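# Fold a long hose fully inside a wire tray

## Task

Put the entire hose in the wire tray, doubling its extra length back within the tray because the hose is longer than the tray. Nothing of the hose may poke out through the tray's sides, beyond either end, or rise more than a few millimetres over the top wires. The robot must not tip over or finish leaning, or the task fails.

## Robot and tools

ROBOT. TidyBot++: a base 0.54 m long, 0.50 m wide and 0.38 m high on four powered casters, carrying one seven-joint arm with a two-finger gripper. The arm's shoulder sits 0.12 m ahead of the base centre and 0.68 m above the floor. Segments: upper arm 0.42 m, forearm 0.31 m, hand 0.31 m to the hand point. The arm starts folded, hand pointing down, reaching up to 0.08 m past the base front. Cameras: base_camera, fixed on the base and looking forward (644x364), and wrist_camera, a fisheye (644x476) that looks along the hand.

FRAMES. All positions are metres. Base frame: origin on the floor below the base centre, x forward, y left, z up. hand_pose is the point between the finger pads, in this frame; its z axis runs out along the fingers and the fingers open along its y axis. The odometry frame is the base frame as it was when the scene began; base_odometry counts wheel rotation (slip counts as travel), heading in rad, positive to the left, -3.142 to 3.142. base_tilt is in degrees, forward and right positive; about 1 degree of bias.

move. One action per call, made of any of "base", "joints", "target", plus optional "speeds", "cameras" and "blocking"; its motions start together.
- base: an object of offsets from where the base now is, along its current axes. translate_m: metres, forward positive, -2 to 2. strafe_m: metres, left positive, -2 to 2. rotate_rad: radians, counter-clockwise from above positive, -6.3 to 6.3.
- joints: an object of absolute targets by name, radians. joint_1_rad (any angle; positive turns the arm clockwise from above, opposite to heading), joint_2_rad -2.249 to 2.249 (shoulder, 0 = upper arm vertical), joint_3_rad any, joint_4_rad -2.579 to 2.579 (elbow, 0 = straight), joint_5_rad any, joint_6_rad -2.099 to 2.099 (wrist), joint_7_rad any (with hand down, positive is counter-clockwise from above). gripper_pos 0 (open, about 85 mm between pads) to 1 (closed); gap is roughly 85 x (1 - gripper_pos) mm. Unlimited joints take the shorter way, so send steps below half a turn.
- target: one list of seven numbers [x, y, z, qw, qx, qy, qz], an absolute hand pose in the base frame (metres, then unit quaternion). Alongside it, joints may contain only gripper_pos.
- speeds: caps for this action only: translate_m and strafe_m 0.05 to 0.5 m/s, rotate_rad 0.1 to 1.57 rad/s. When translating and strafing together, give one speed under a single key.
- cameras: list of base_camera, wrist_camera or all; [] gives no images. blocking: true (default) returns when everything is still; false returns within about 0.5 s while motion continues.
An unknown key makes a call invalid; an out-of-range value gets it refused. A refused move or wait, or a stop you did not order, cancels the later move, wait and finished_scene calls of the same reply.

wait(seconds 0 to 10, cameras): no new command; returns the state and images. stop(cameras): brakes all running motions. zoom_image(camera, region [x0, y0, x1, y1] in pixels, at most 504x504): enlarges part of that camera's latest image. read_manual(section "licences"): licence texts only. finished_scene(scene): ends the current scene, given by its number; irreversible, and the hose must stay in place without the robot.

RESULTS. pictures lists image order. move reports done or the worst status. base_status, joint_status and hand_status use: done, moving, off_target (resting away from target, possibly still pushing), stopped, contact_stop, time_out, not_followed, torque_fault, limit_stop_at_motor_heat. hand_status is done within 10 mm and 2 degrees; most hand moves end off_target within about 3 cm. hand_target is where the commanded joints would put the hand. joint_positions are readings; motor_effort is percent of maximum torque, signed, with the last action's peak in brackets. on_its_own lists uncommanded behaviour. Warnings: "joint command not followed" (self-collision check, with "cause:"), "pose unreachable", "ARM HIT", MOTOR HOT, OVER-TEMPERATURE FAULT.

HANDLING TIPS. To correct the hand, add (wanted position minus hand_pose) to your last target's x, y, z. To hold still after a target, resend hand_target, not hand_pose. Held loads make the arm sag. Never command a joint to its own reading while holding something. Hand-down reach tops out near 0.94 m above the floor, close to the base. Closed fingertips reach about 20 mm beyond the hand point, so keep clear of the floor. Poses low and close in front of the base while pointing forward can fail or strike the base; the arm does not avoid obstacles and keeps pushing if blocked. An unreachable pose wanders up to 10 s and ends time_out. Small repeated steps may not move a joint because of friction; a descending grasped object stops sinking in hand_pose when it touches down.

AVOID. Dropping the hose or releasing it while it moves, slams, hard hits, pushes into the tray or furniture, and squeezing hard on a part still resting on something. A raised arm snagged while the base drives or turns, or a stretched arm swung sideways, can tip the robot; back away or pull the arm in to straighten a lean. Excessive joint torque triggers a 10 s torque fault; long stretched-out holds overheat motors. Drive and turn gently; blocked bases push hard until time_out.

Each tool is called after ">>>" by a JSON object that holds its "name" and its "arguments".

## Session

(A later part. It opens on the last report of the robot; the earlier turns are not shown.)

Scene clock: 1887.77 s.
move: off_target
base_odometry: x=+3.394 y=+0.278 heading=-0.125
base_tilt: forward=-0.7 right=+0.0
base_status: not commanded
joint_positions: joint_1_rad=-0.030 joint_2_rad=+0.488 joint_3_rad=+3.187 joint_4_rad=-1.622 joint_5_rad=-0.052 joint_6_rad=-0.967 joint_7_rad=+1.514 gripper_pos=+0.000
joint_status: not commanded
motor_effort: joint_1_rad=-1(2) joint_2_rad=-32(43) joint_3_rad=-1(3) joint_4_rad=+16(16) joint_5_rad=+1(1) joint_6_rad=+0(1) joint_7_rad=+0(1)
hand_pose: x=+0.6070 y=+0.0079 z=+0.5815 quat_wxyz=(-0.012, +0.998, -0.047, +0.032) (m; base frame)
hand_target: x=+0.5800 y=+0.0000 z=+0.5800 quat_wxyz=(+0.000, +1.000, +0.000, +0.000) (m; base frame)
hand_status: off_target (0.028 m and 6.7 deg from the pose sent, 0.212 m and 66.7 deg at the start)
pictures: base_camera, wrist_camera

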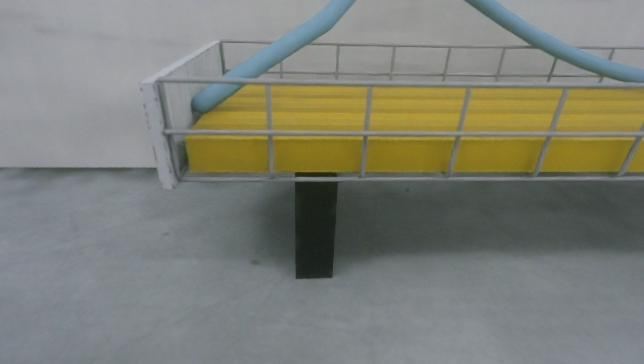

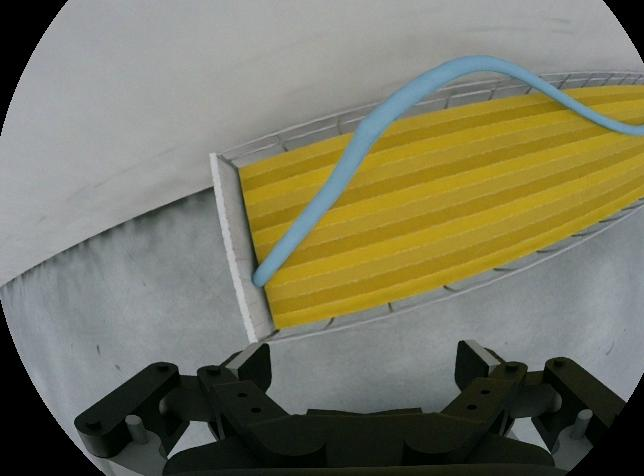

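>>> {"name": "move", "arguments": {"target": [0.68,0.06,0.37,0,0.92,-0.39,0], "joints": {"gripper_pos":0.2}}}

Scene clock: 1899.40 s.
move: off_target
base_odometry: x=+3.394 y=+0.278 heading=-0.125
base_tilt: forward=-0.7 right=+0.1
base_status: not commanded
joint_positions: joint_1_rad=-0.194 joint_2_rad=+0.997 joint_3_rad=+3.317 joint_4_rad=-1.426 joint_5_rad=-0.203 joint_6_rad=-0.811 joint_7_rad=+0.913 gripper_pos=+0.200
joint_status: all done
motor_effort: joint_1_rad=-1(2) joint_2_rad=-42(45) joint_3_rad=+1(3) joint_4_rad=+11(16) joint_5_rad=+1(1) joint_6_rad=-1(2) joint_7_rad=+0(1)
hand_pose: x=+0.6550 y=+0.0537 z=+0.3655 quat_wxyz=(+0.016, +0.937, -0.348, -0.033) (m; base frame)
hand_target: x=+0.6800 y=+0.0600 z=+0.3700 quat_wxyz=(+0.000, +0.921, -0.390, +0.000) (m; base frame)
hand_status: off_target (0.026 m and 6.7 deg from the pose sent, 0.230 m and 40.8 deg at the start)
pictures: base_camera, wrist_camera

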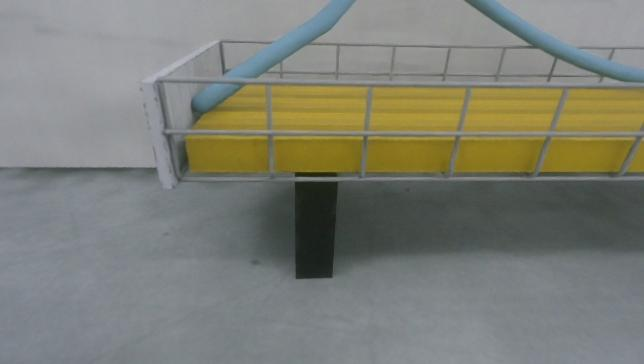

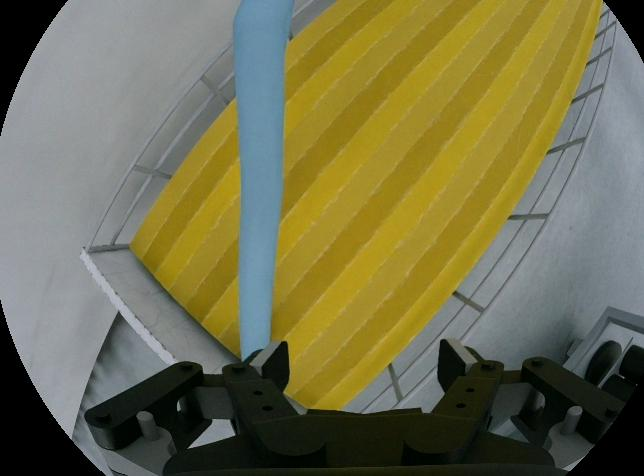

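>>> {"name": "move", "arguments": {"target": [0.75,0.096,0.31,0,0.92,-0.39,0]}}

Scene clock: 1904.83 s.
move: off_target
base_odometry: x=+3.394 y=+0.278 heading=-0.125
base_tilt: forward=-0.6 right=+0.1
base_status: not commanded
joint_positions: joint_1_rad=-0.203 joint_2_rad=+1.231 joint_3_rad=+3.317 joint_4_rad=-1.051 joint_5_rad=-0.203 joint_6_rad=-0.839 joint_7_rad=+0.812 gripper_pos=+0.200
joint_status: not commanded
motor_effort: joint_1_rad=+0(1) joint_2_rad=-49(50) joint_3_rad=+2(2) joint_4_rad=+13(14) joint_5_rad=+1(1) joint_6_rad=+0(1) joint_7_rad=+1(1)
hand_pose: x=+0.7613 y=+0.0800 z=+0.3077 quat_wxyz=(-0.003, +0.931, -0.364, +0.019) (m; base frame)
hand_target: x=+0.7500 y=+0.0960 z=+0.3100 quat_wxyz=(+0.000, +0.921, -0.390, +0.000) (m; base frame)
hand_status: off_target (0.020 m and 3.9 deg from the pose sent, 0.118 m and 6.7 deg at the start)
pictures: base_camera, wrist_camera

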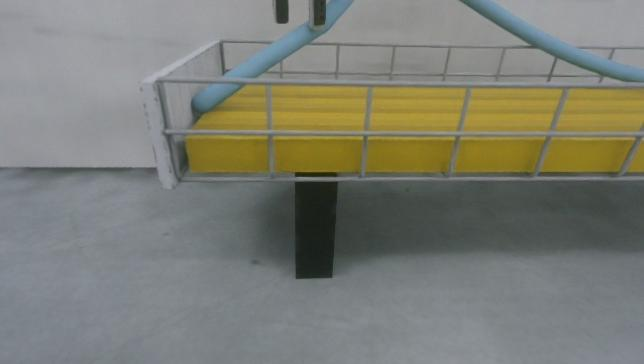

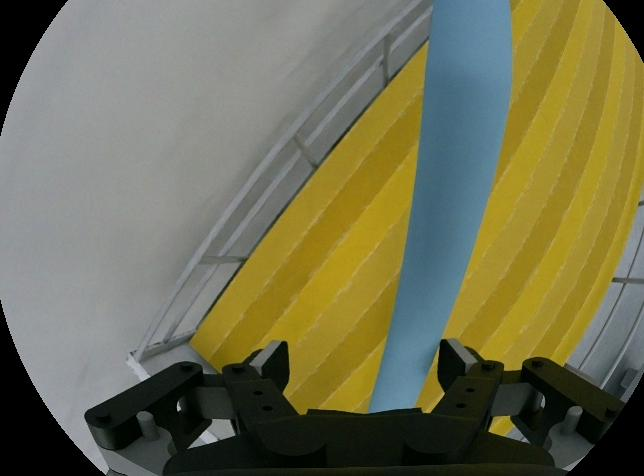

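>>> {"name": "move", "arguments": {"target": [0.73,0.106,0.285,0,0.89,-0.456,0]}}

Scene clock: 1909.67 s.
move: off_target
base_odometry: x=+3.394 y=+0.278 heading=-0.125
base_tilt: forward=-0.7 right=+0.0
base_status: not commanded
joint_positions: joint_1_rad=-0.251 joint_2_rad=+1.245 joint_3_rad=+3.334 joint_4_rad=-1.109 joint_5_rad=-0.243 joint_6_rad=-0.824 joint_7_rad=+0.692 gripper_pos=+0.200
joint_status: not commanded
motor_effort: joint_1_rad=-1(2) joint_2_rad=-48(50) joint_3_rad=+1(3) joint_4_rad=+13(14) joint_5_rad=+1(1) joint_6_rad=-1(1) joint_7_rad=+0(1)
hand_pose: x=+0.7289 y=+0.1012 z=+0.2863 quat_wxyz=(+0.006, +0.909, -0.417, -0.005) (m; base frame)
hand_target: x=+0.7300 y=+0.1060 z=+0.2850 quat_wxyz=(+0.000, +0.890, -0.456, +0.000) (m; base frame)
hand_status: off_target (0.005 m and 5.1 deg from the pose sent, 0.047 m and 11.7 deg at the start)
pictures: base_camera, wrist_camera

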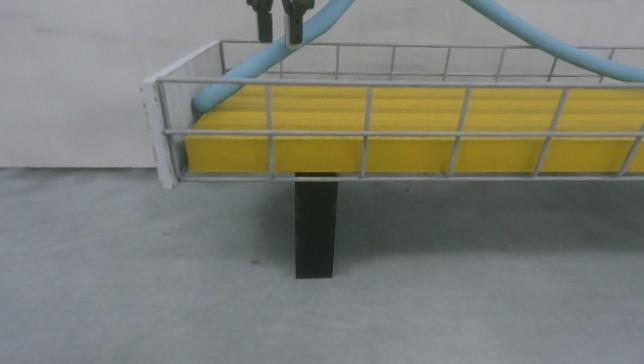

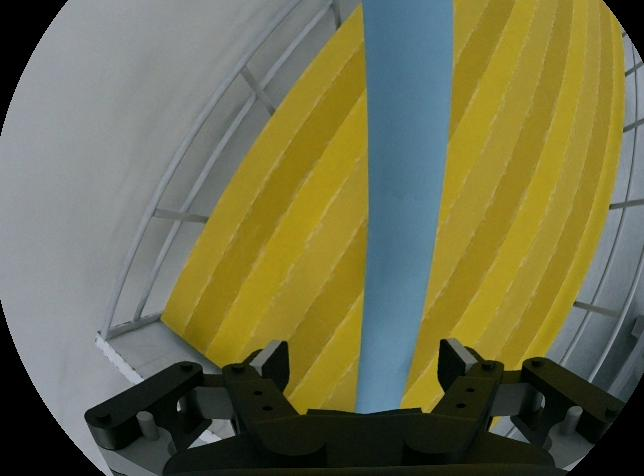

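Centered. Lower and grip.

>>> {"name": "move", "arguments": {"target": [0.725,0.11,0.245,0,0.89,-0.456,0]}}

>>> {"name": "move", "arguments": {"joints": {"gripper_pos":0.95}}}

Scene clock: 1912.10 s.
move: off_target
base_odometry: x=+3.394 y=+0.278 heading=-0.125
base_tilt: forward=-0.7 right=+0.0
base_status: not commanded
joint_positions: joint_1_rad=-0.253 joint_2_rad=+1.321 joint_3_rad=+3.334 joint_4_rad=-1.108 joint_5_rad=-0.262 joint_6_rad=-0.793 joint_7_rad=+0.691 gripper_pos=+0.200
joint_status: not commanded
motor_effort: joint_1_rad=-1(1) joint_2_rad=-48(51) joint_3_rad=+2(3) joint_4_rad=+11(12) joint_5_rad=+1(1) joint_6_rad=-1(1) joint_7_rad=+1(1)
hand_pose: x=+0.7076 y=+0.0989 z=+0.2397 quat_wxyz=(+0.017, +0.906, -0.422, -0.023) (m; base frame)
hand_target: x=+0.7250 y=+0.1100 z=+0.2450 quat_wxyz=(+0.000, +0.890, -0.456, +0.000) (m; base frame)
hand_status: off_target (0.021 m and 5.4 deg from the pose sent, 0.042 m and 5.1 deg at the start)
pictures: base_camera, wrist_camera

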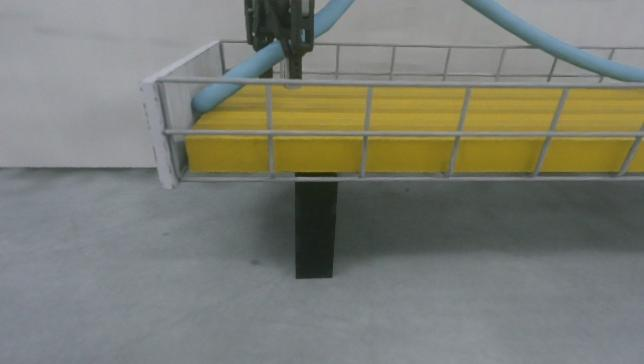

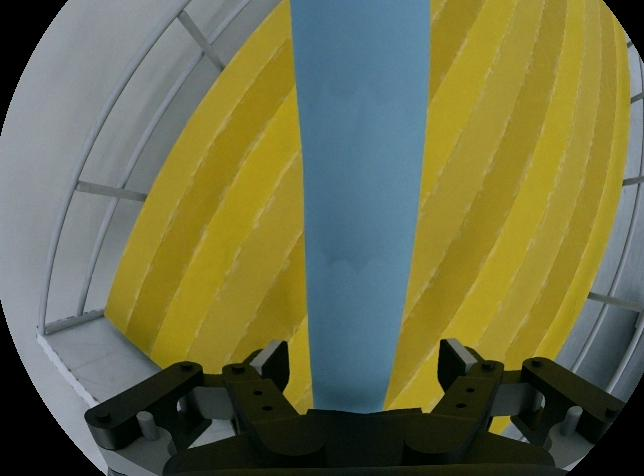

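Scene clock: 1913.07 s.
move: off_target
base_odometry: x=+3.394 y=+0.278 heading=-0.125
base_tilt: forward=-0.6 right=+0.1
base_status: not commanded
joint_positions: joint_1_rad=-0.254 joint_2_rad=+1.321 joint_3_rad=+3.334 joint_4_rad=-1.108 joint_5_rad=-0.267 joint_6_rad=-0.792 joint_7_rad=+0.687 gripper_pos=+0.761
joint_status: gripper_pos off_target (ended at +0.761, target +0.950)
motor_effort: joint_1_rad=-1(1) joint_2_rad=-47(48) joint_3_rad=+1(2) joint_4_rad=+10(11) joint_5_rad=+1(1) joint_6_rad=-1(2) joint_7_rad=+0(1)
hand_pose: x=+0.7078 y=+0.1001 z=+0.2396 quat_wxyz=(+0.016, +0.905, -0.425, -0.024) (m; base frame)
hand_target: x=+0.7250 y=+0.1100 z=+0.2450 quat_wxyz=(+0.000, +0.890, -0.456, +0.000) (m; base frame)
hand_status: not commanded
pictures: base_camera, wrist_camera

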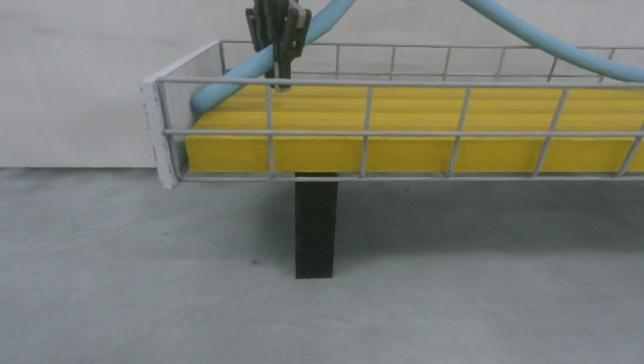

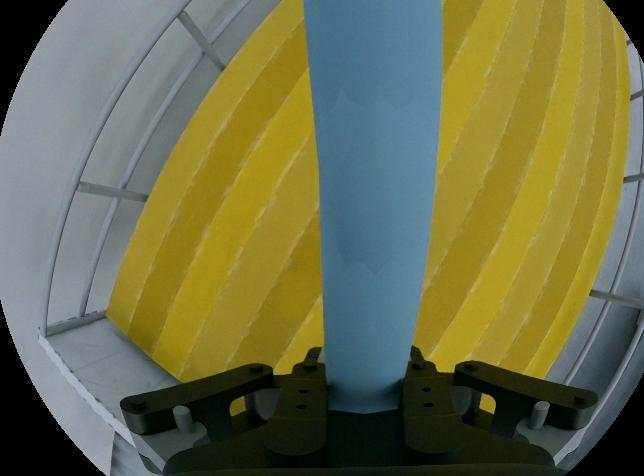

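>>> {"name": "move", "arguments": {"target": [0.64,0.12,0.40,0,0.96,-0.28,0]}}

>>> {"name": "move", "arguments": {"target": [0.60,0.15,0.42,0,1,0,0]}}

Scene clock: 1921.97 s.
move: off_target
base_odometry: x=+3.394 y=+0.278 heading=-0.125
base_tilt: forward=-0.7 right=+0.1
base_status: not commanded
joint_positions: joint_1_rad=-0.295 joint_2_rad=+0.917 joint_3_rad=+3.326 joint_4_rad=-1.522 joint_5_rad=-0.234 joint_6_rad=-0.789 joint_7_rad=+0.856 gripper_pos=+0.761
joint_status: not commanded
motor_effort: joint_1_rad=-1(2) joint_2_rad=-43(51) joint_3_rad=+1(3) joint_4_rad=+12(14) joint_5_rad=+1(2) joint_6_rad=+0(2) joint_7_rad=+1(2)
hand_pose: x=+0.6271 y=+0.1042 z=+0.3895 quat_wxyz=(+0.008, +0.937, -0.347, -0.032) (m; base frame)
hand_target: x=+0.6400 y=+0.1200 z=+0.4000 quat_wxyz=(+0.000, +0.960, -0.280, +0.000) (m; base frame)
hand_status: off_target (0.023 m and 8.9 deg from the pose sent, 0.175 m and 18.1 deg at the start)
pictures: base_camera, wrist_camera

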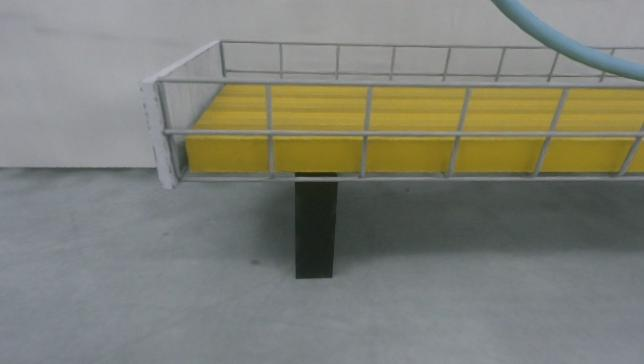

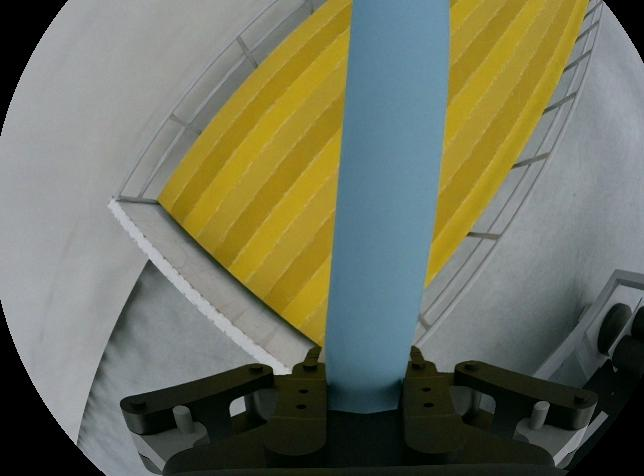

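Scene clock: 1923.33 s.
move: off_target
base_odometry: x=+3.394 y=+0.278 heading=-0.125
base_tilt: forward=-0.7 right=+0.1
base_status: not commanded
joint_positions: joint_1_rad=-0.295 joint_2_rad=+0.845 joint_3_rad=+3.225 joint_4_rad=-1.639 joint_5_rad=-0.085 joint_6_rad=-0.752 joint_7_rad=+1.223 gripper_pos=+0.761
joint_status: not commanded
motor_effort: joint_1_rad=-6(6) joint_2_rad=-42(44) joint_3_rad=-4(6) joint_4_rad=+12(13) joint_5_rad=+1(2) joint_6_rad=+0(1) joint_7_rad=+2(3)
hand_pose: x=+0.5839 y=+0.1157 z=+0.4020 quat_wxyz=(+0.017, +0.995, -0.087, -0.042) (m; base frame)
hand_target: x=+0.6000 y=+0.1500 z=+0.4200 quat_wxyz=(+0.000, +1.000, +0.000, +0.000) (m; base frame)
hand_status: off_target (0.042 m and 11.3 deg from the pose sent, 0.061 m and 40.8 deg at the start)
pictures: base_camera, wrist_camera

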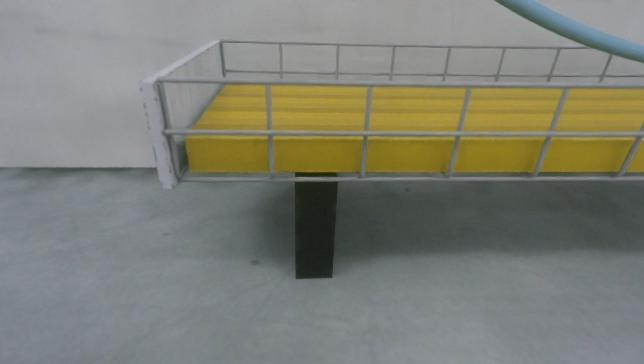

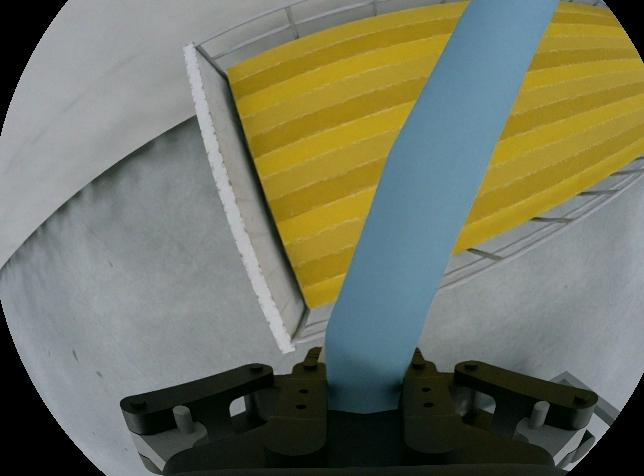

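>>> {"name": "move", "arguments": {"target": [0.68,0.14,0.34,0,1,0.04,0]}}

>>> {"name": "move", "arguments": {"target": [0.72,0.14,0.26,0,1,0.04,0]}}

Scene clock: 1927.57 s.
move: off_target
base_odometry: x=+3.394 y=+0.278 heading=-0.125
base_tilt: forward=-0.7 right=+0.0
base_status: not commanded
joint_positions: joint_1_rad=-0.261 joint_2_rad=+1.087 joint_3_rad=+3.196 joint_4_rad=-1.370 joint_5_rad=-0.076 joint_6_rad=-0.751 joint_7_rad=+1.346 gripper_pos=+0.761
joint_status: not commanded
motor_effort: joint_1_rad=-4(6) joint_2_rad=-47(49) joint_3_rad=-3(5) joint_4_rad=+12(14) joint_5_rad=+2(2) joint_6_rad=+0(1) joint_7_rad=+2(3)
hand_pose: x=+0.6556 y=+0.1291 z=+0.3233 quat_wxyz=(+0.006, +0.999, -0.024, -0.031) (m; base frame)
hand_target: x=+0.6800 y=+0.1400 z=+0.3400 quat_wxyz=(+0.000, +0.999, +0.040, +0.000) (m; base frame)
hand_status: off_target (0.032 m and 8.2 deg from the pose sent, 0.117 m and 15.5 deg at the start)
pictures: base_camera, wrist_camera

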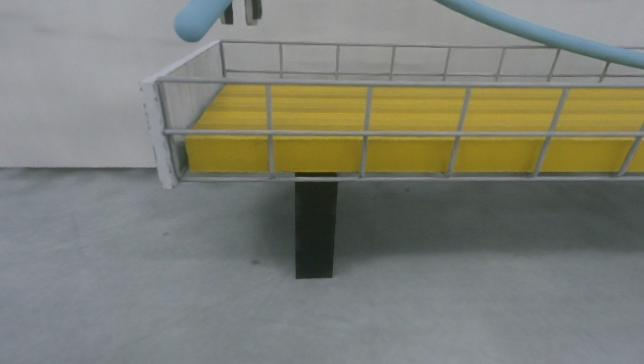

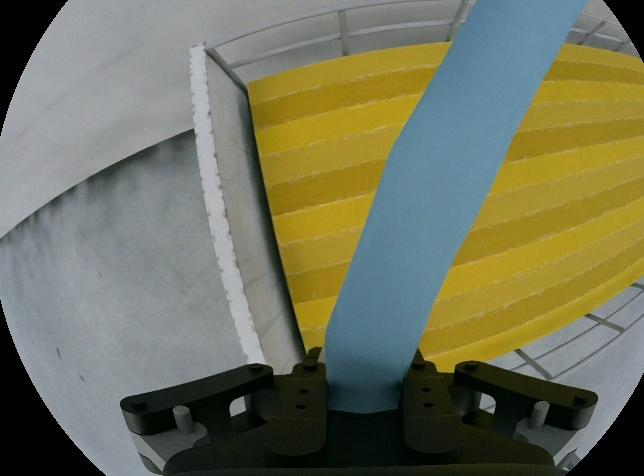

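Scene clock: 1929.13 s.
move: off_target
base_odometry: x=+3.394 y=+0.278 heading=-0.125
base_tilt: forward=-0.7 right=+0.1
base_status: not commanded
joint_positions: joint_1_rad=-0.254 joint_2_rad=+1.307 joint_3_rad=+3.190 joint_4_rad=-1.135 joint_5_rad=-0.076 joint_6_rad=-0.751 joint_7_rad=+1.365 gripper_pos=+0.761
joint_status: not commanded
motor_effort: joint_1_rad=-2(4) joint_2_rad=-50(54) joint_3_rad=-1(3) joint_4_rad=+13(15) joint_5_rad=+2(3) joint_6_rad=+1(2) joint_7_rad=+2(3)
hand_pose: x=+0.6959 y=+0.1386 z=+0.2397 quat_wxyz=(+0.004, +1.000, -0.011, -0.025) (m; base frame)
hand_target: x=+0.7200 y=+0.1400 z=+0.2600 quat_wxyz=(+0.000, +0.999, +0.040, +0.000) (m; base frame)
hand_status: off_target (0.031 m and 6.5 deg from the pose sent, 0.091 m and 8.2 deg at the start)
pictures: base_camera, wrist_camera

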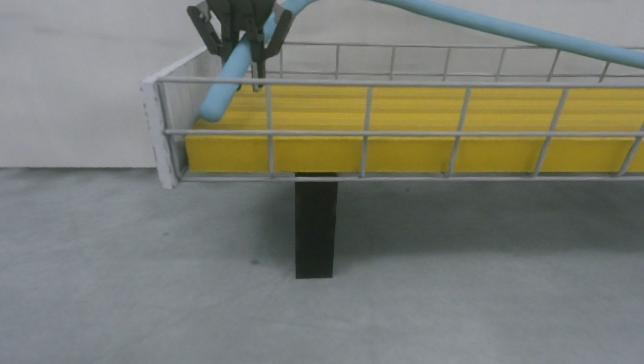

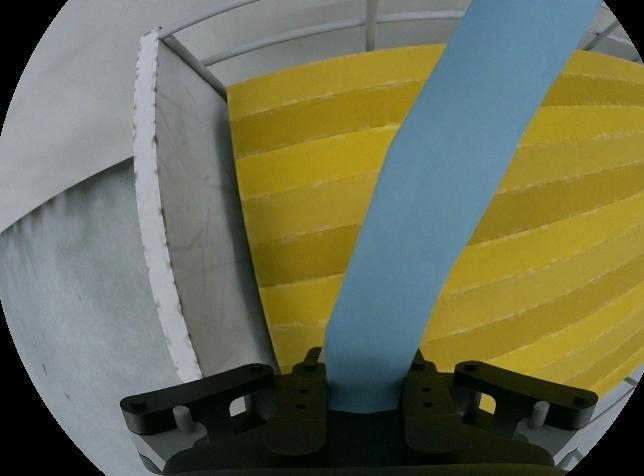

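>>> {"name": "move", "arguments": {"target": [0.71,0.155,0.25,0,0.976,0.216,0]}}

Scene clock: 1933.00 s.
move: off_target
base_odometry: x=+3.394 y=+0.278 heading=-0.125
base_tilt: forward=-0.7 right=+0.1
base_status: not commanded
joint_positions: joint_1_rad=-0.230 joint_2_rad=+1.308 joint_3_rad=+3.136 joint_4_rad=-1.135 joint_5_rad=+0.014 joint_6_rad=-0.751 joint_7_rad=+1.629 gripper_pos=+0.761
joint_status: not commanded
motor_effort: joint_1_rad=-5(6) joint_2_rad=-51(51) joint_3_rad=-4(5) joint_4_rad=+14(14) joint_5_rad=+2(2) joint_6_rad=+1(2) joint_7_rad=+2(3)
hand_pose: x=+0.6949 y=+0.1365 z=+0.2393 quat_wxyz=(+0.004, +0.988, +0.149, -0.026) (m; base frame)
hand_target: x=+0.7100 y=+0.1550 z=+0.2500 quat_wxyz=(+0.000, +0.976, +0.216, +0.000) (m; base frame)
hand_status: off_target (0.026 m and 8.4 deg from the pose sent, 0.024 m and 26.4 deg at the start)
pictures: base_camera, wrist_camera

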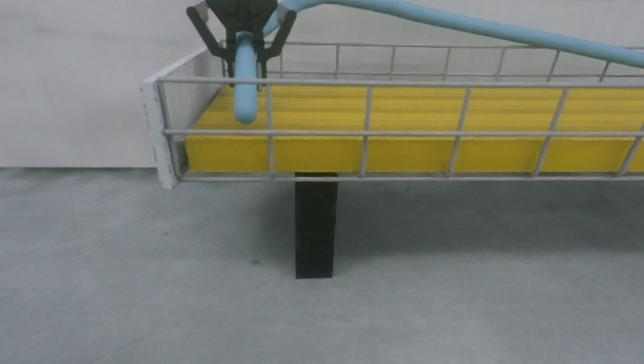

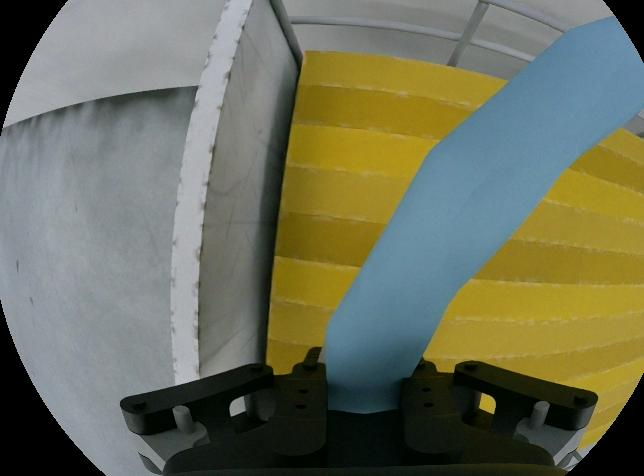

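>>> {"name": "move", "arguments": {"target": [0.69,0.20,0.245,0,0.966,0.259,0]}}

>>> {"name": "move", "arguments": {"joints": {"gripper_pos":0.4}}}

Scene clock: 1936.87 s.
move: off_target
base_odometry: x=+3.394 y=+0.278 heading=-0.125
base_tilt: forward=-0.6 right=+0.1
base_status: not commanded
joint_positions: joint_1_rad=-0.260 joint_2_rad=+1.310 joint_3_rad=+3.135 joint_4_rad=-1.152 joint_5_rad=+0.033 joint_6_rad=-0.748 joint_7_rad=+1.629 gripper_pos=+0.761
joint_status: not commanded
motor_effort: joint_1_rad=-8(8) joint_2_rad=-51(51) joint_3_rad=-6(7) joint_4_rad=+13(14) joint_5_rad=+1(2) joint_6_rad=+1(1) joint_7_rad=+3(4)
hand_pose: x=+0.6828 y=+0.1478 z=+0.2354 quat_wxyz=(+0.011, +0.985, +0.171, -0.033) (m; base frame)
hand_target: x=+0.6900 y=+0.2000 z=+0.2450 quat_wxyz=(+0.000, +0.966, +0.259, +0.000) (m; base frame)
hand_status: off_target (0.054 m and 11.0 deg from the pose sent, 0.064 m and 13.2 deg at the start)
pictures: base_camera, wrist_camera

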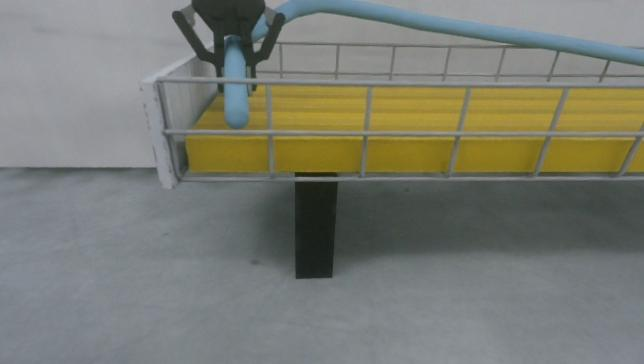

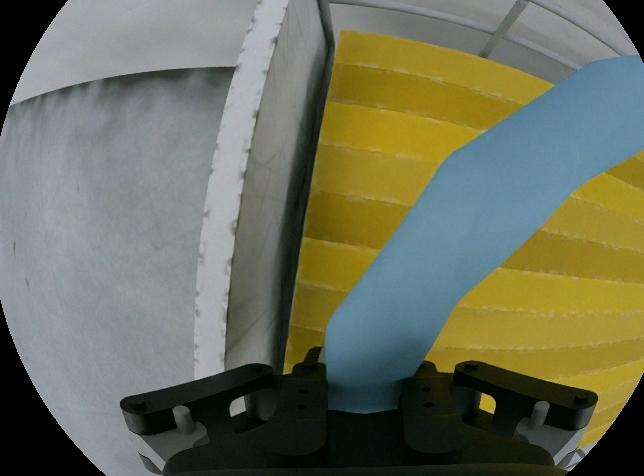

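Scene clock: 1937.70 s.
move: done
base_odometry: x=+3.394 y=+0.278 heading=-0.125
base_tilt: forward=-0.6 right=+0.1
base_status: not commanded
joint_positions: joint_1_rad=-0.278 joint_2_rad=+1.302 joint_3_rad=+3.125 joint_4_rad=-1.153 joint_5_rad=+0.053 joint_6_rad=-0.747 joint_7_rad=+1.649 gripper_pos=+0.400
joint_status: all done
motor_effort: joint_1_rad=-5(8) joint_2_rad=-48(51) joint_3_rad=-5(7) joint_4_rad=+12(14) joint_5_rad=-1(2) joint_6_rad=+2(2) joint_7_rad=+0(4)
hand_pose: x=+0.6830 y=+0.1605 z=+0.2400 quat_wxyz=(+0.012, +0.979, +0.199, -0.029) (m; base frame)
hand_target: x=+0.6900 y=+0.2000 z=+0.2450 quat_wxyz=(+0.000, +0.966, +0.259, +0.000) (m; base frame)
hand_status: not commanded
pictures: base_camera, wrist_camera

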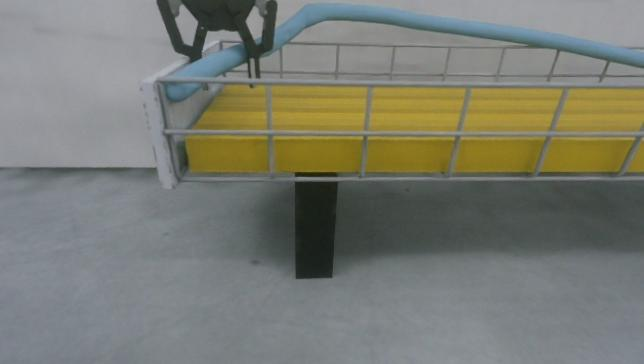

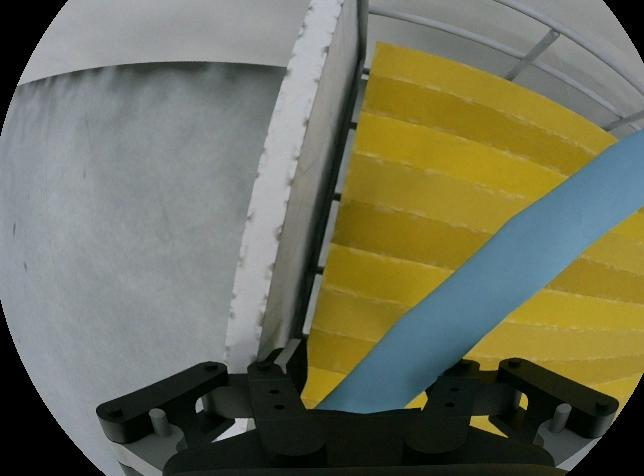

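>>> {"name": "move", "arguments": {"target": [0.69,0.14,0.26,0,0.97,-0.24,0], "joints": {"gripper_pos":0.2}}}

>>> {"name": "move", "arguments": {"target": [0.67,0.14,0.42,0,0.97,-0.24,0]}}

>>> {"name": "move", "arguments": {"target": [0.56,0.0,0.60,0,1,0,0]}}

Scene clock: 1941.83 s.
move: off_target
base_odometry: x=+3.394 y=+0.278 heading=-0.125
base_tilt: forward=-0.6 right=+0.1
base_status: not commanded
joint_positions: joint_1_rad=-0.294 joint_2_rad=+1.255 joint_3_rad=+3.257 joint_4_rad=-1.239 joint_5_rad=-0.170 joint_6_rad=-0.714 joint_7_rad=+1.059 gripper_pos=+0.200
joint_status: all done
motor_effort: joint_1_rad=+0(10) joint_2_rad=-46(50) joint_3_rad=+1(10) joint_4_rad=+10(12) joint_5_rad=+1(4) joint_6_rad=-1(1) joint_7_rad=+0(1)
hand_pose: x=+0.6755 y=+0.1354 z=+0.2513 quat_wxyz=(+0.012, +0.981, -0.193, -0.026) (m; base frame)
hand_target: x=+0.6900 y=+0.1400 z=+0.2600 quat_wxyz=(+0.000, +0.971, -0.240, +0.000) (m; base frame)
hand_status: off_target (0.018 m and 6.4 deg from the pose sent, 0.030 m and 50.9 deg at the start)
pictures: base_camera, wrist_camera

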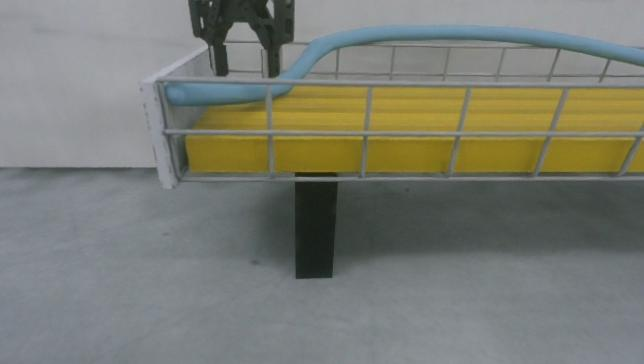

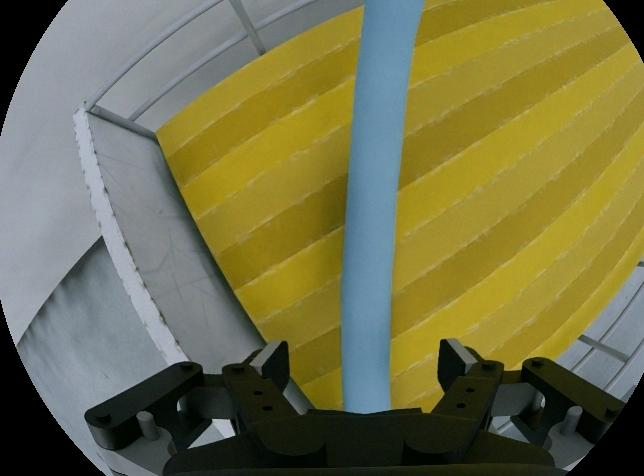

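Scene clock: 1943.47 s.
move: off_target
base_odometry: x=+3.394 y=+0.278 heading=-0.125
base_tilt: forward=-0.7 right=+0.0
base_status: not commanded
joint_positions: joint_1_rad=-0.302 joint_2_rad=+0.920 joint_3_rad=+3.259 joint_4_rad=-1.365 joint_5_rad=-0.170 joint_6_rad=-0.802 joint_7_rad=+1.015 gripper_pos=+0.200
joint_status: not commanded
motor_effort: joint_1_rad=+0(1) joint_2_rad=-43(49) joint_3_rad=+0(1) joint_4_rad=+13(14) joint_5_rad=+1(1) joint_6_rad=+0(1) joint_7_rad=+0(1)
hand_pose: x=+0.6932 y=+0.1500 z=+0.4210 quat_wxyz=(-0.027, +0.976, -0.217, +0.023) (m; base frame)
hand_target: x=+0.6700 y=+0.1400 z=+0.4200 quat_wxyz=(+0.000, +0.971, -0.240, +0.000) (m; base frame)
hand_status: off_target (0.025 m and 4.9 deg from the pose sent, 0.169 m and 6.4 deg at the start)
pictures: base_camera, wrist_camera

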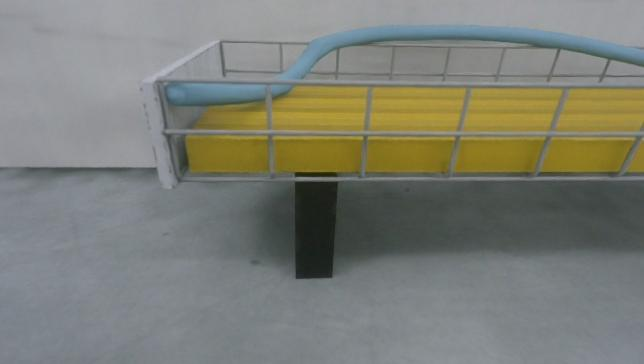

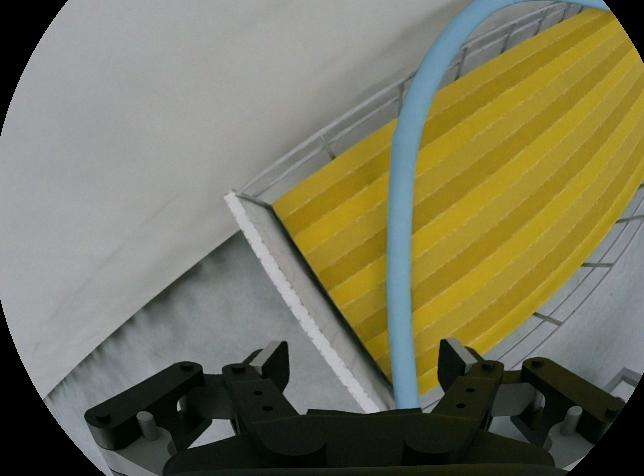

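Scene clock: 1945.50 s.
move: off_target
base_odometry: x=+3.394 y=+0.278 heading=-0.125
base_tilt: forward=-0.7 right=+0.1
base_status: not commanded
joint_positions: joint_1_rad=-0.033 joint_2_rad=+0.425 joint_3_rad=+3.187 joint_4_rad=-1.658 joint_5_rad=-0.050 joint_6_rad=-0.998 joint_7_rad=+1.514 gripper_pos=+0.200
joint_status: not commanded
motor_effort: joint_1_rad=+0(3) joint_2_rad=-30(45) joint_3_rad=+0(2) joint_4_rad=+15(16) joint_5_rad=+0(1) joint_6_rad=+0(1) joint_7_rad=+0(1)
hand_pose: x=+0.5864 y=+0.0090 z=+0.6005 quat_wxyz=(-0.013, +0.998, -0.045, +0.031) (m; base frame)
hand_target: x=+0.5600 y=+0.0000 z=+0.6000 quat_wxyz=(+0.000, +1.000, +0.000, +0.000) (m; base frame)
hand_status: off_target (0.028 m and 6.4 deg from the pose sent, 0.269 m and 25.4 deg at the start)
pictures: base_camera, wrist_camera

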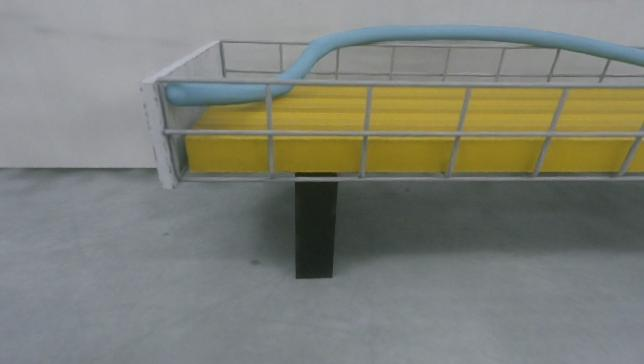

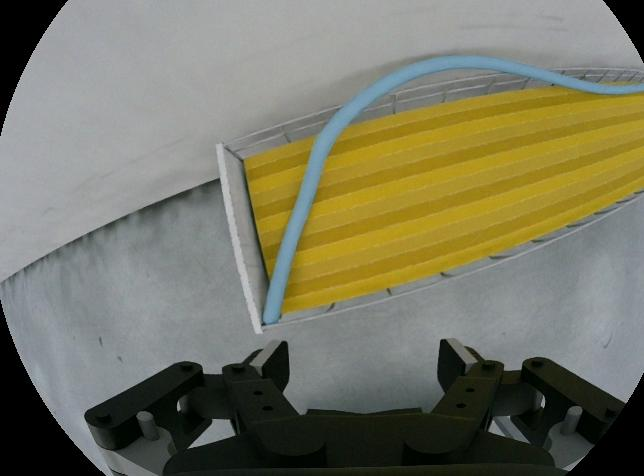

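>>> {"name": "move", "arguments": {"base": {"translate_m":0.12}, "target": [0.65,0.035,0.40,0,0.94,-0.34,0]}}

Scene clock: 1953.37 s.
move: off_target
base_odometry: x=+3.514 y=+0.263 heading=-0.125
base_tilt: forward=-0.7 right=+0.1
base_status: done
joint_positions: joint_1_rad=-0.149 joint_2_rad=+0.889 joint_3_rad=+3.297 joint_4_rad=-1.555 joint_5_rad=-0.169 joint_6_rad=-0.782 joint_7_rad=+1.048 gripper_pos=+0.200
joint_status: not commanded
motor_effort: joint_1_rad=-1(2) joint_2_rad=-40(42) joint_3_rad=+1(2) joint_4_rad=+10(17) joint_5_rad=+1(1) joint_6_rad=-1(2) joint_7_rad=+0(1)
hand_pose: x=+0.6258 y=+0.0298 z=+0.3969 quat_wxyz=(+0.013, +0.955, -0.296, -0.033) (m; base frame)
hand_target: x=+0.6500 y=+0.0350 z=+0.4000 quat_wxyz=(+0.000, +0.940, -0.340, +0.000) (m; base frame)
hand_status: off_target (0.025 m and 6.7 deg from the pose sent, 0.212 m and 34.8 deg at the start)
pictures: base_camera, wrist_camera

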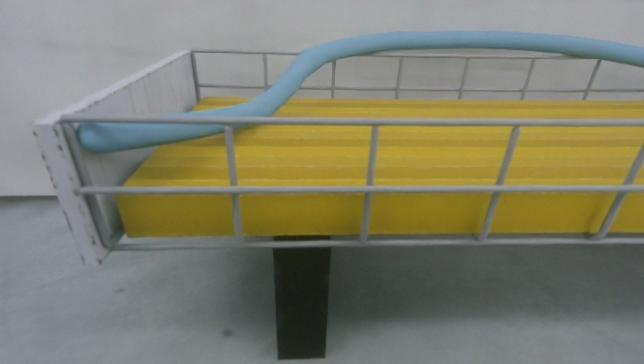

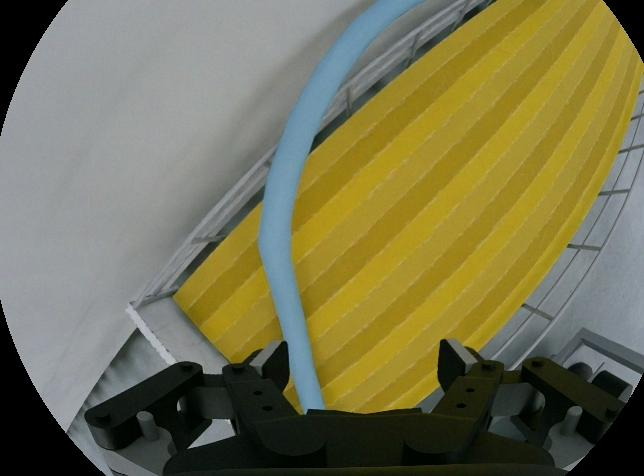

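>>> {"name": "move", "arguments": {"target": [0.705,0.062,0.32,0,0.94,-0.34,0]}}

Scene clock: 1957.63 s.
move: off_target
base_odometry: x=+3.514 y=+0.263 heading=-0.125
base_tilt: forward=-0.7 right=+0.1
base_status: not commanded
joint_positions: joint_1_rad=-0.169 joint_2_rad=+1.129 joint_3_rad=+3.298 joint_4_rad=-1.303 joint_5_rad=-0.183 joint_6_rad=-0.781 joint_7_rad=+0.994 gripper_pos=+0.200
joint_status: not commanded
motor_effort: joint_1_rad=-1(1) joint_2_rad=-45(47) joint_3_rad=+1(2) joint_4_rad=+11(12) joint_5_rad=+1(1) joint_6_rad=-1(1) joint_7_rad=+1(1)
hand_pose: x=+0.6857 y=+0.0475 z=+0.3142 quat_wxyz=(+0.017, +0.953, -0.302, -0.024) (m; base frame)
hand_target: x=+0.7050 y=+0.0620 z=+0.3200 quat_wxyz=(+0.000, +0.940, -0.340, +0.000) (m; base frame)
hand_status: off_target (0.025 m and 5.7 deg from the pose sent, 0.115 m and 6.7 deg at the start)
pictures: base_camera, wrist_camera

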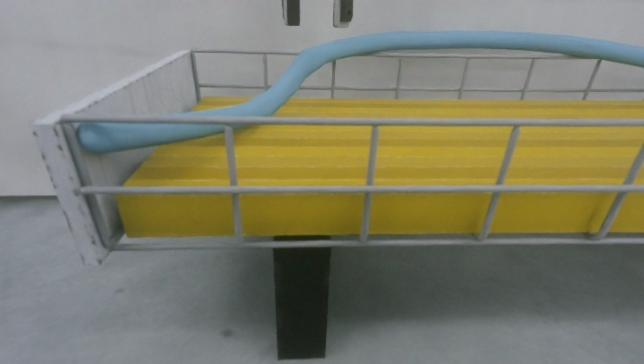

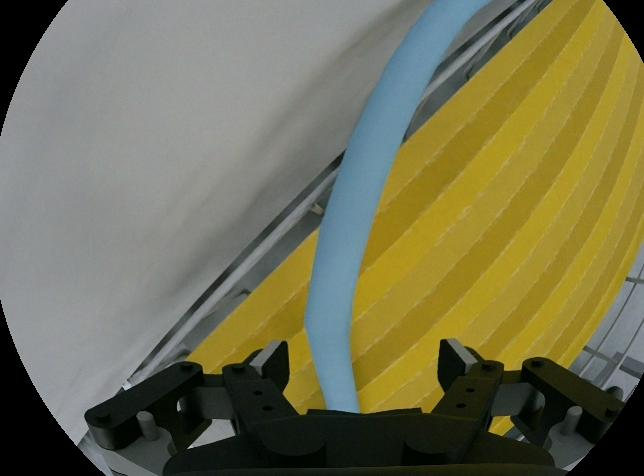

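>>> {"name": "move", "arguments": {"target": [0.71,0.068,0.255,0,0.94,-0.34,0]}}

>>> {"name": "move", "arguments": {"joints": {"gripper_pos":0.95}}}

Scene clock: 1961.00 s.
move: off_target
base_odometry: x=+3.514 y=+0.263 heading=-0.125
base_tilt: forward=-0.7 right=+0.1
base_status: not commanded
joint_positions: joint_1_rad=-0.171 joint_2_rad=+1.266 joint_3_rad=+3.298 joint_4_rad=-1.230 joint_5_rad=-0.205 joint_6_rad=-0.732 joint_7_rad=+0.993 gripper_pos=+0.200
joint_status: not commanded
motor_effort: joint_1_rad=-1(1) joint_2_rad=-46(50) joint_3_rad=+2(2) joint_4_rad=+10(12) joint_5_rad=+1(1) joint_6_rad=-1(1) joint_7_rad=+0(1)
hand_pose: x=+0.6866 y=+0.0499 z=+0.2481 quat_wxyz=(+0.020, +0.952, -0.303, -0.030) (m; base frame)
hand_target: x=+0.7100 y=+0.0680 z=+0.2550 quat_wxyz=(+0.000, +0.940, -0.340, +0.000) (m; base frame)
hand_status: off_target (0.030 m and 6.0 deg from the pose sent, 0.067 m and 5.7 deg at the start)
pictures: base_camera, wrist_camera

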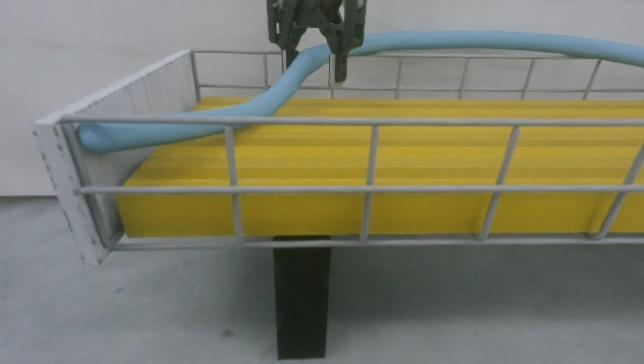

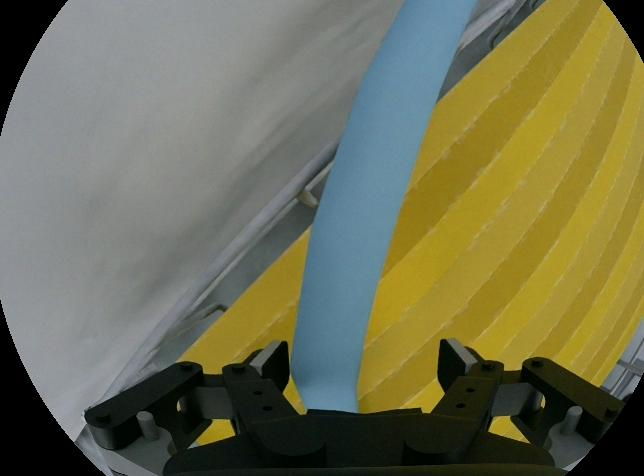

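Scene clock: 1961.97 s.
move: off_target
base_odometry: x=+3.514 y=+0.263 heading=-0.125
base_tilt: forward=-0.6 right=+0.1
base_status: not commanded
joint_positions: joint_1_rad=-0.175 joint_2_rad=+1.265 joint_3_rad=+3.298 joint_4_rad=-1.227 joint_5_rad=-0.212 joint_6_rad=-0.727 joint_7_rad=+0.993 gripper_pos=+0.749
joint_status: gripper_pos off_target (ended at +0.749, target +0.950)
motor_effort: joint_1_rad=+0(1) joint_2_rad=-45(46) joint_3_rad=+1(2) joint_4_rad=+10(11) joint_5_rad=+1(2) joint_6_rad=-1(2) joint_7_rad=+0(1)
hand_pose: x=+0.6900 y=+0.0538 z=+0.2488 quat_wxyz=(+0.017, +0.952, -0.304, -0.026) (m; base frame)
hand_target: x=+0.7100 y=+0.0680 z=+0.2550 quat_wxyz=(+0.000, +0.940, -0.340, +0.000) (m; base frame)
hand_status: not commanded
pictures: base_camera, wrist_camera

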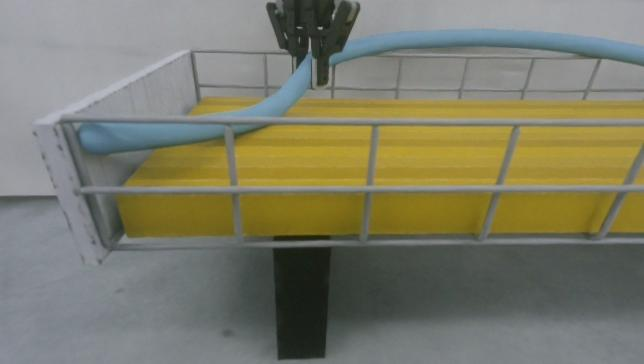

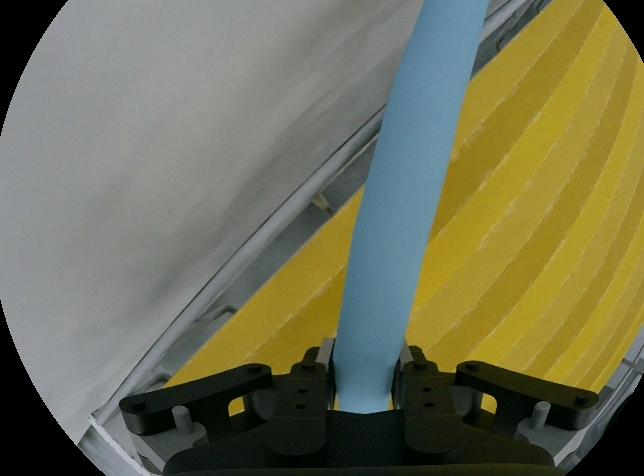

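>>> {"name": "move", "arguments": {"target": [0.62,0.07,0.40,0,0.88,-0.475,0]}}

>>> {"name": "move", "arguments": {"target": [0.54,0.12,0.42,0,0.82,-0.57,0]}}

Scene clock: 1965.90 s.
move: off_target
base_odometry: x=+3.514 y=+0.263 heading=-0.125
base_tilt: forward=-0.6 right=+0.1
base_status: not commanded
joint_positions: joint_1_rad=-0.245 joint_2_rad=+0.862 joint_3_rad=+3.404 joint_4_rad=-1.612 joint_5_rad=-0.248 joint_6_rad=-0.699 joint_7_rad=+0.774 gripper_pos=+0.749
joint_status: not commanded
motor_effort: joint_1_rad=-5(6) joint_2_rad=-37(48) joint_3_rad=-3(4) joint_4_rad=+7(11) joint_5_rad=-2(2) joint_6_rad=-5(5) joint_7_rad=+0(1)
hand_pose: x=+0.6339 y=+0.0333 z=+0.4034 quat_wxyz=(+0.017, +0.897, -0.442, +0.010) (m; base frame)
hand_target: x=+0.6200 y=+0.0700 z=+0.4000 quat_wxyz=(+0.000, +0.880, -0.475, +0.000) (m; base frame)
hand_status: off_target (0.039 m and 4.8 deg from the pose sent, 0.167 m and 21.6 deg at the start)
pictures: base_camera, wrist_camera

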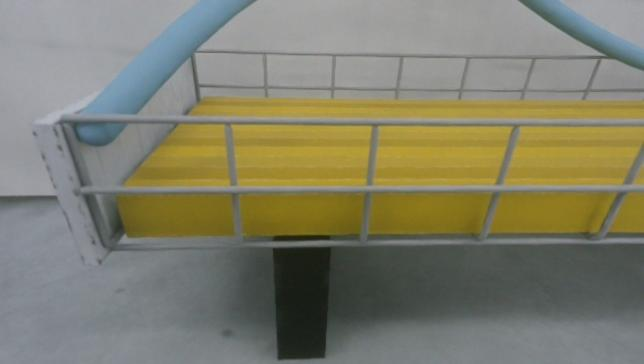

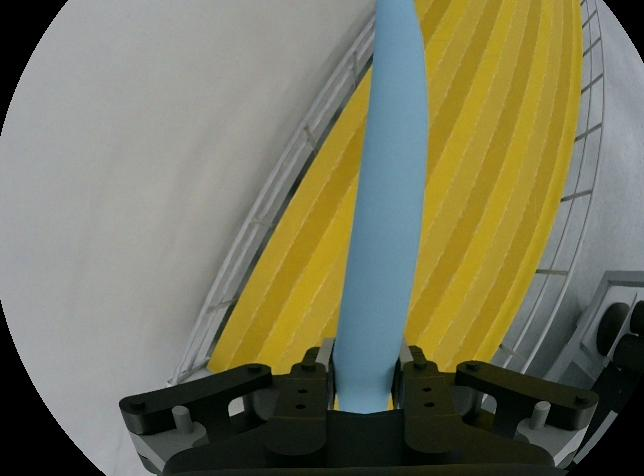

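Scene clock: 1967.50 s.
move: off_target
base_odometry: x=+3.514 y=+0.263 heading=-0.125
base_tilt: forward=-0.7 right=+0.1
base_status: not commanded
joint_positions: joint_1_rad=-0.419 joint_2_rad=+0.714 joint_3_rad=+3.517 joint_4_rad=-1.833 joint_5_rad=-0.326 joint_6_rad=-0.578 joint_7_rad=+0.519 gripper_pos=+0.749
joint_status: not commanded
motor_effort: joint_1_rad=-11(11) joint_2_rad=-28(37) joint_3_rad=-10(11) joint_4_rad=+2(7) joint_5_rad=-4(4) joint_6_rad=-9(9) joint_7_rad=+0(1)
hand_pose: x=+0.5915 y=+0.0601 z=+0.4405 quat_wxyz=(+0.000, +0.829, -0.557, +0.050) (m; base frame)
hand_target: x=+0.5400 y=+0.1200 z=+0.4200 quat_wxyz=(+0.000, +0.821, -0.571, +0.000) (m; base frame)
hand_status: off_target (0.082 m and 6.1 deg from the pose sent, 0.129 m and 17.3 deg at the start)
pictures: base_camera, wrist_camera

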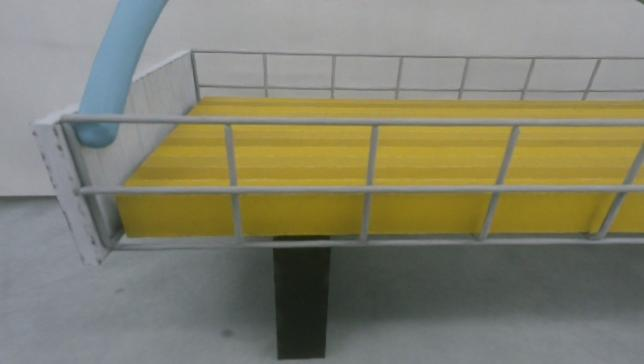

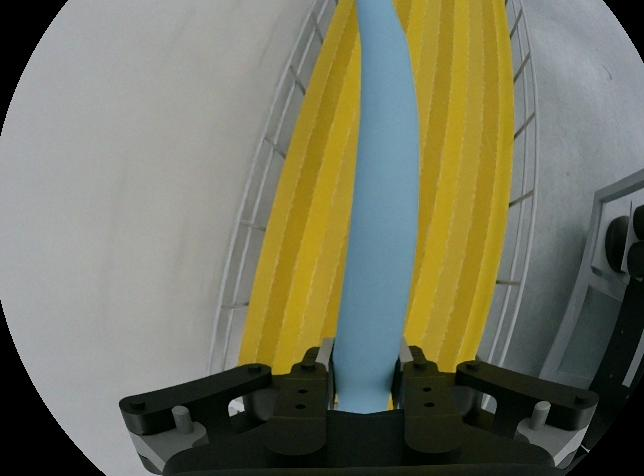

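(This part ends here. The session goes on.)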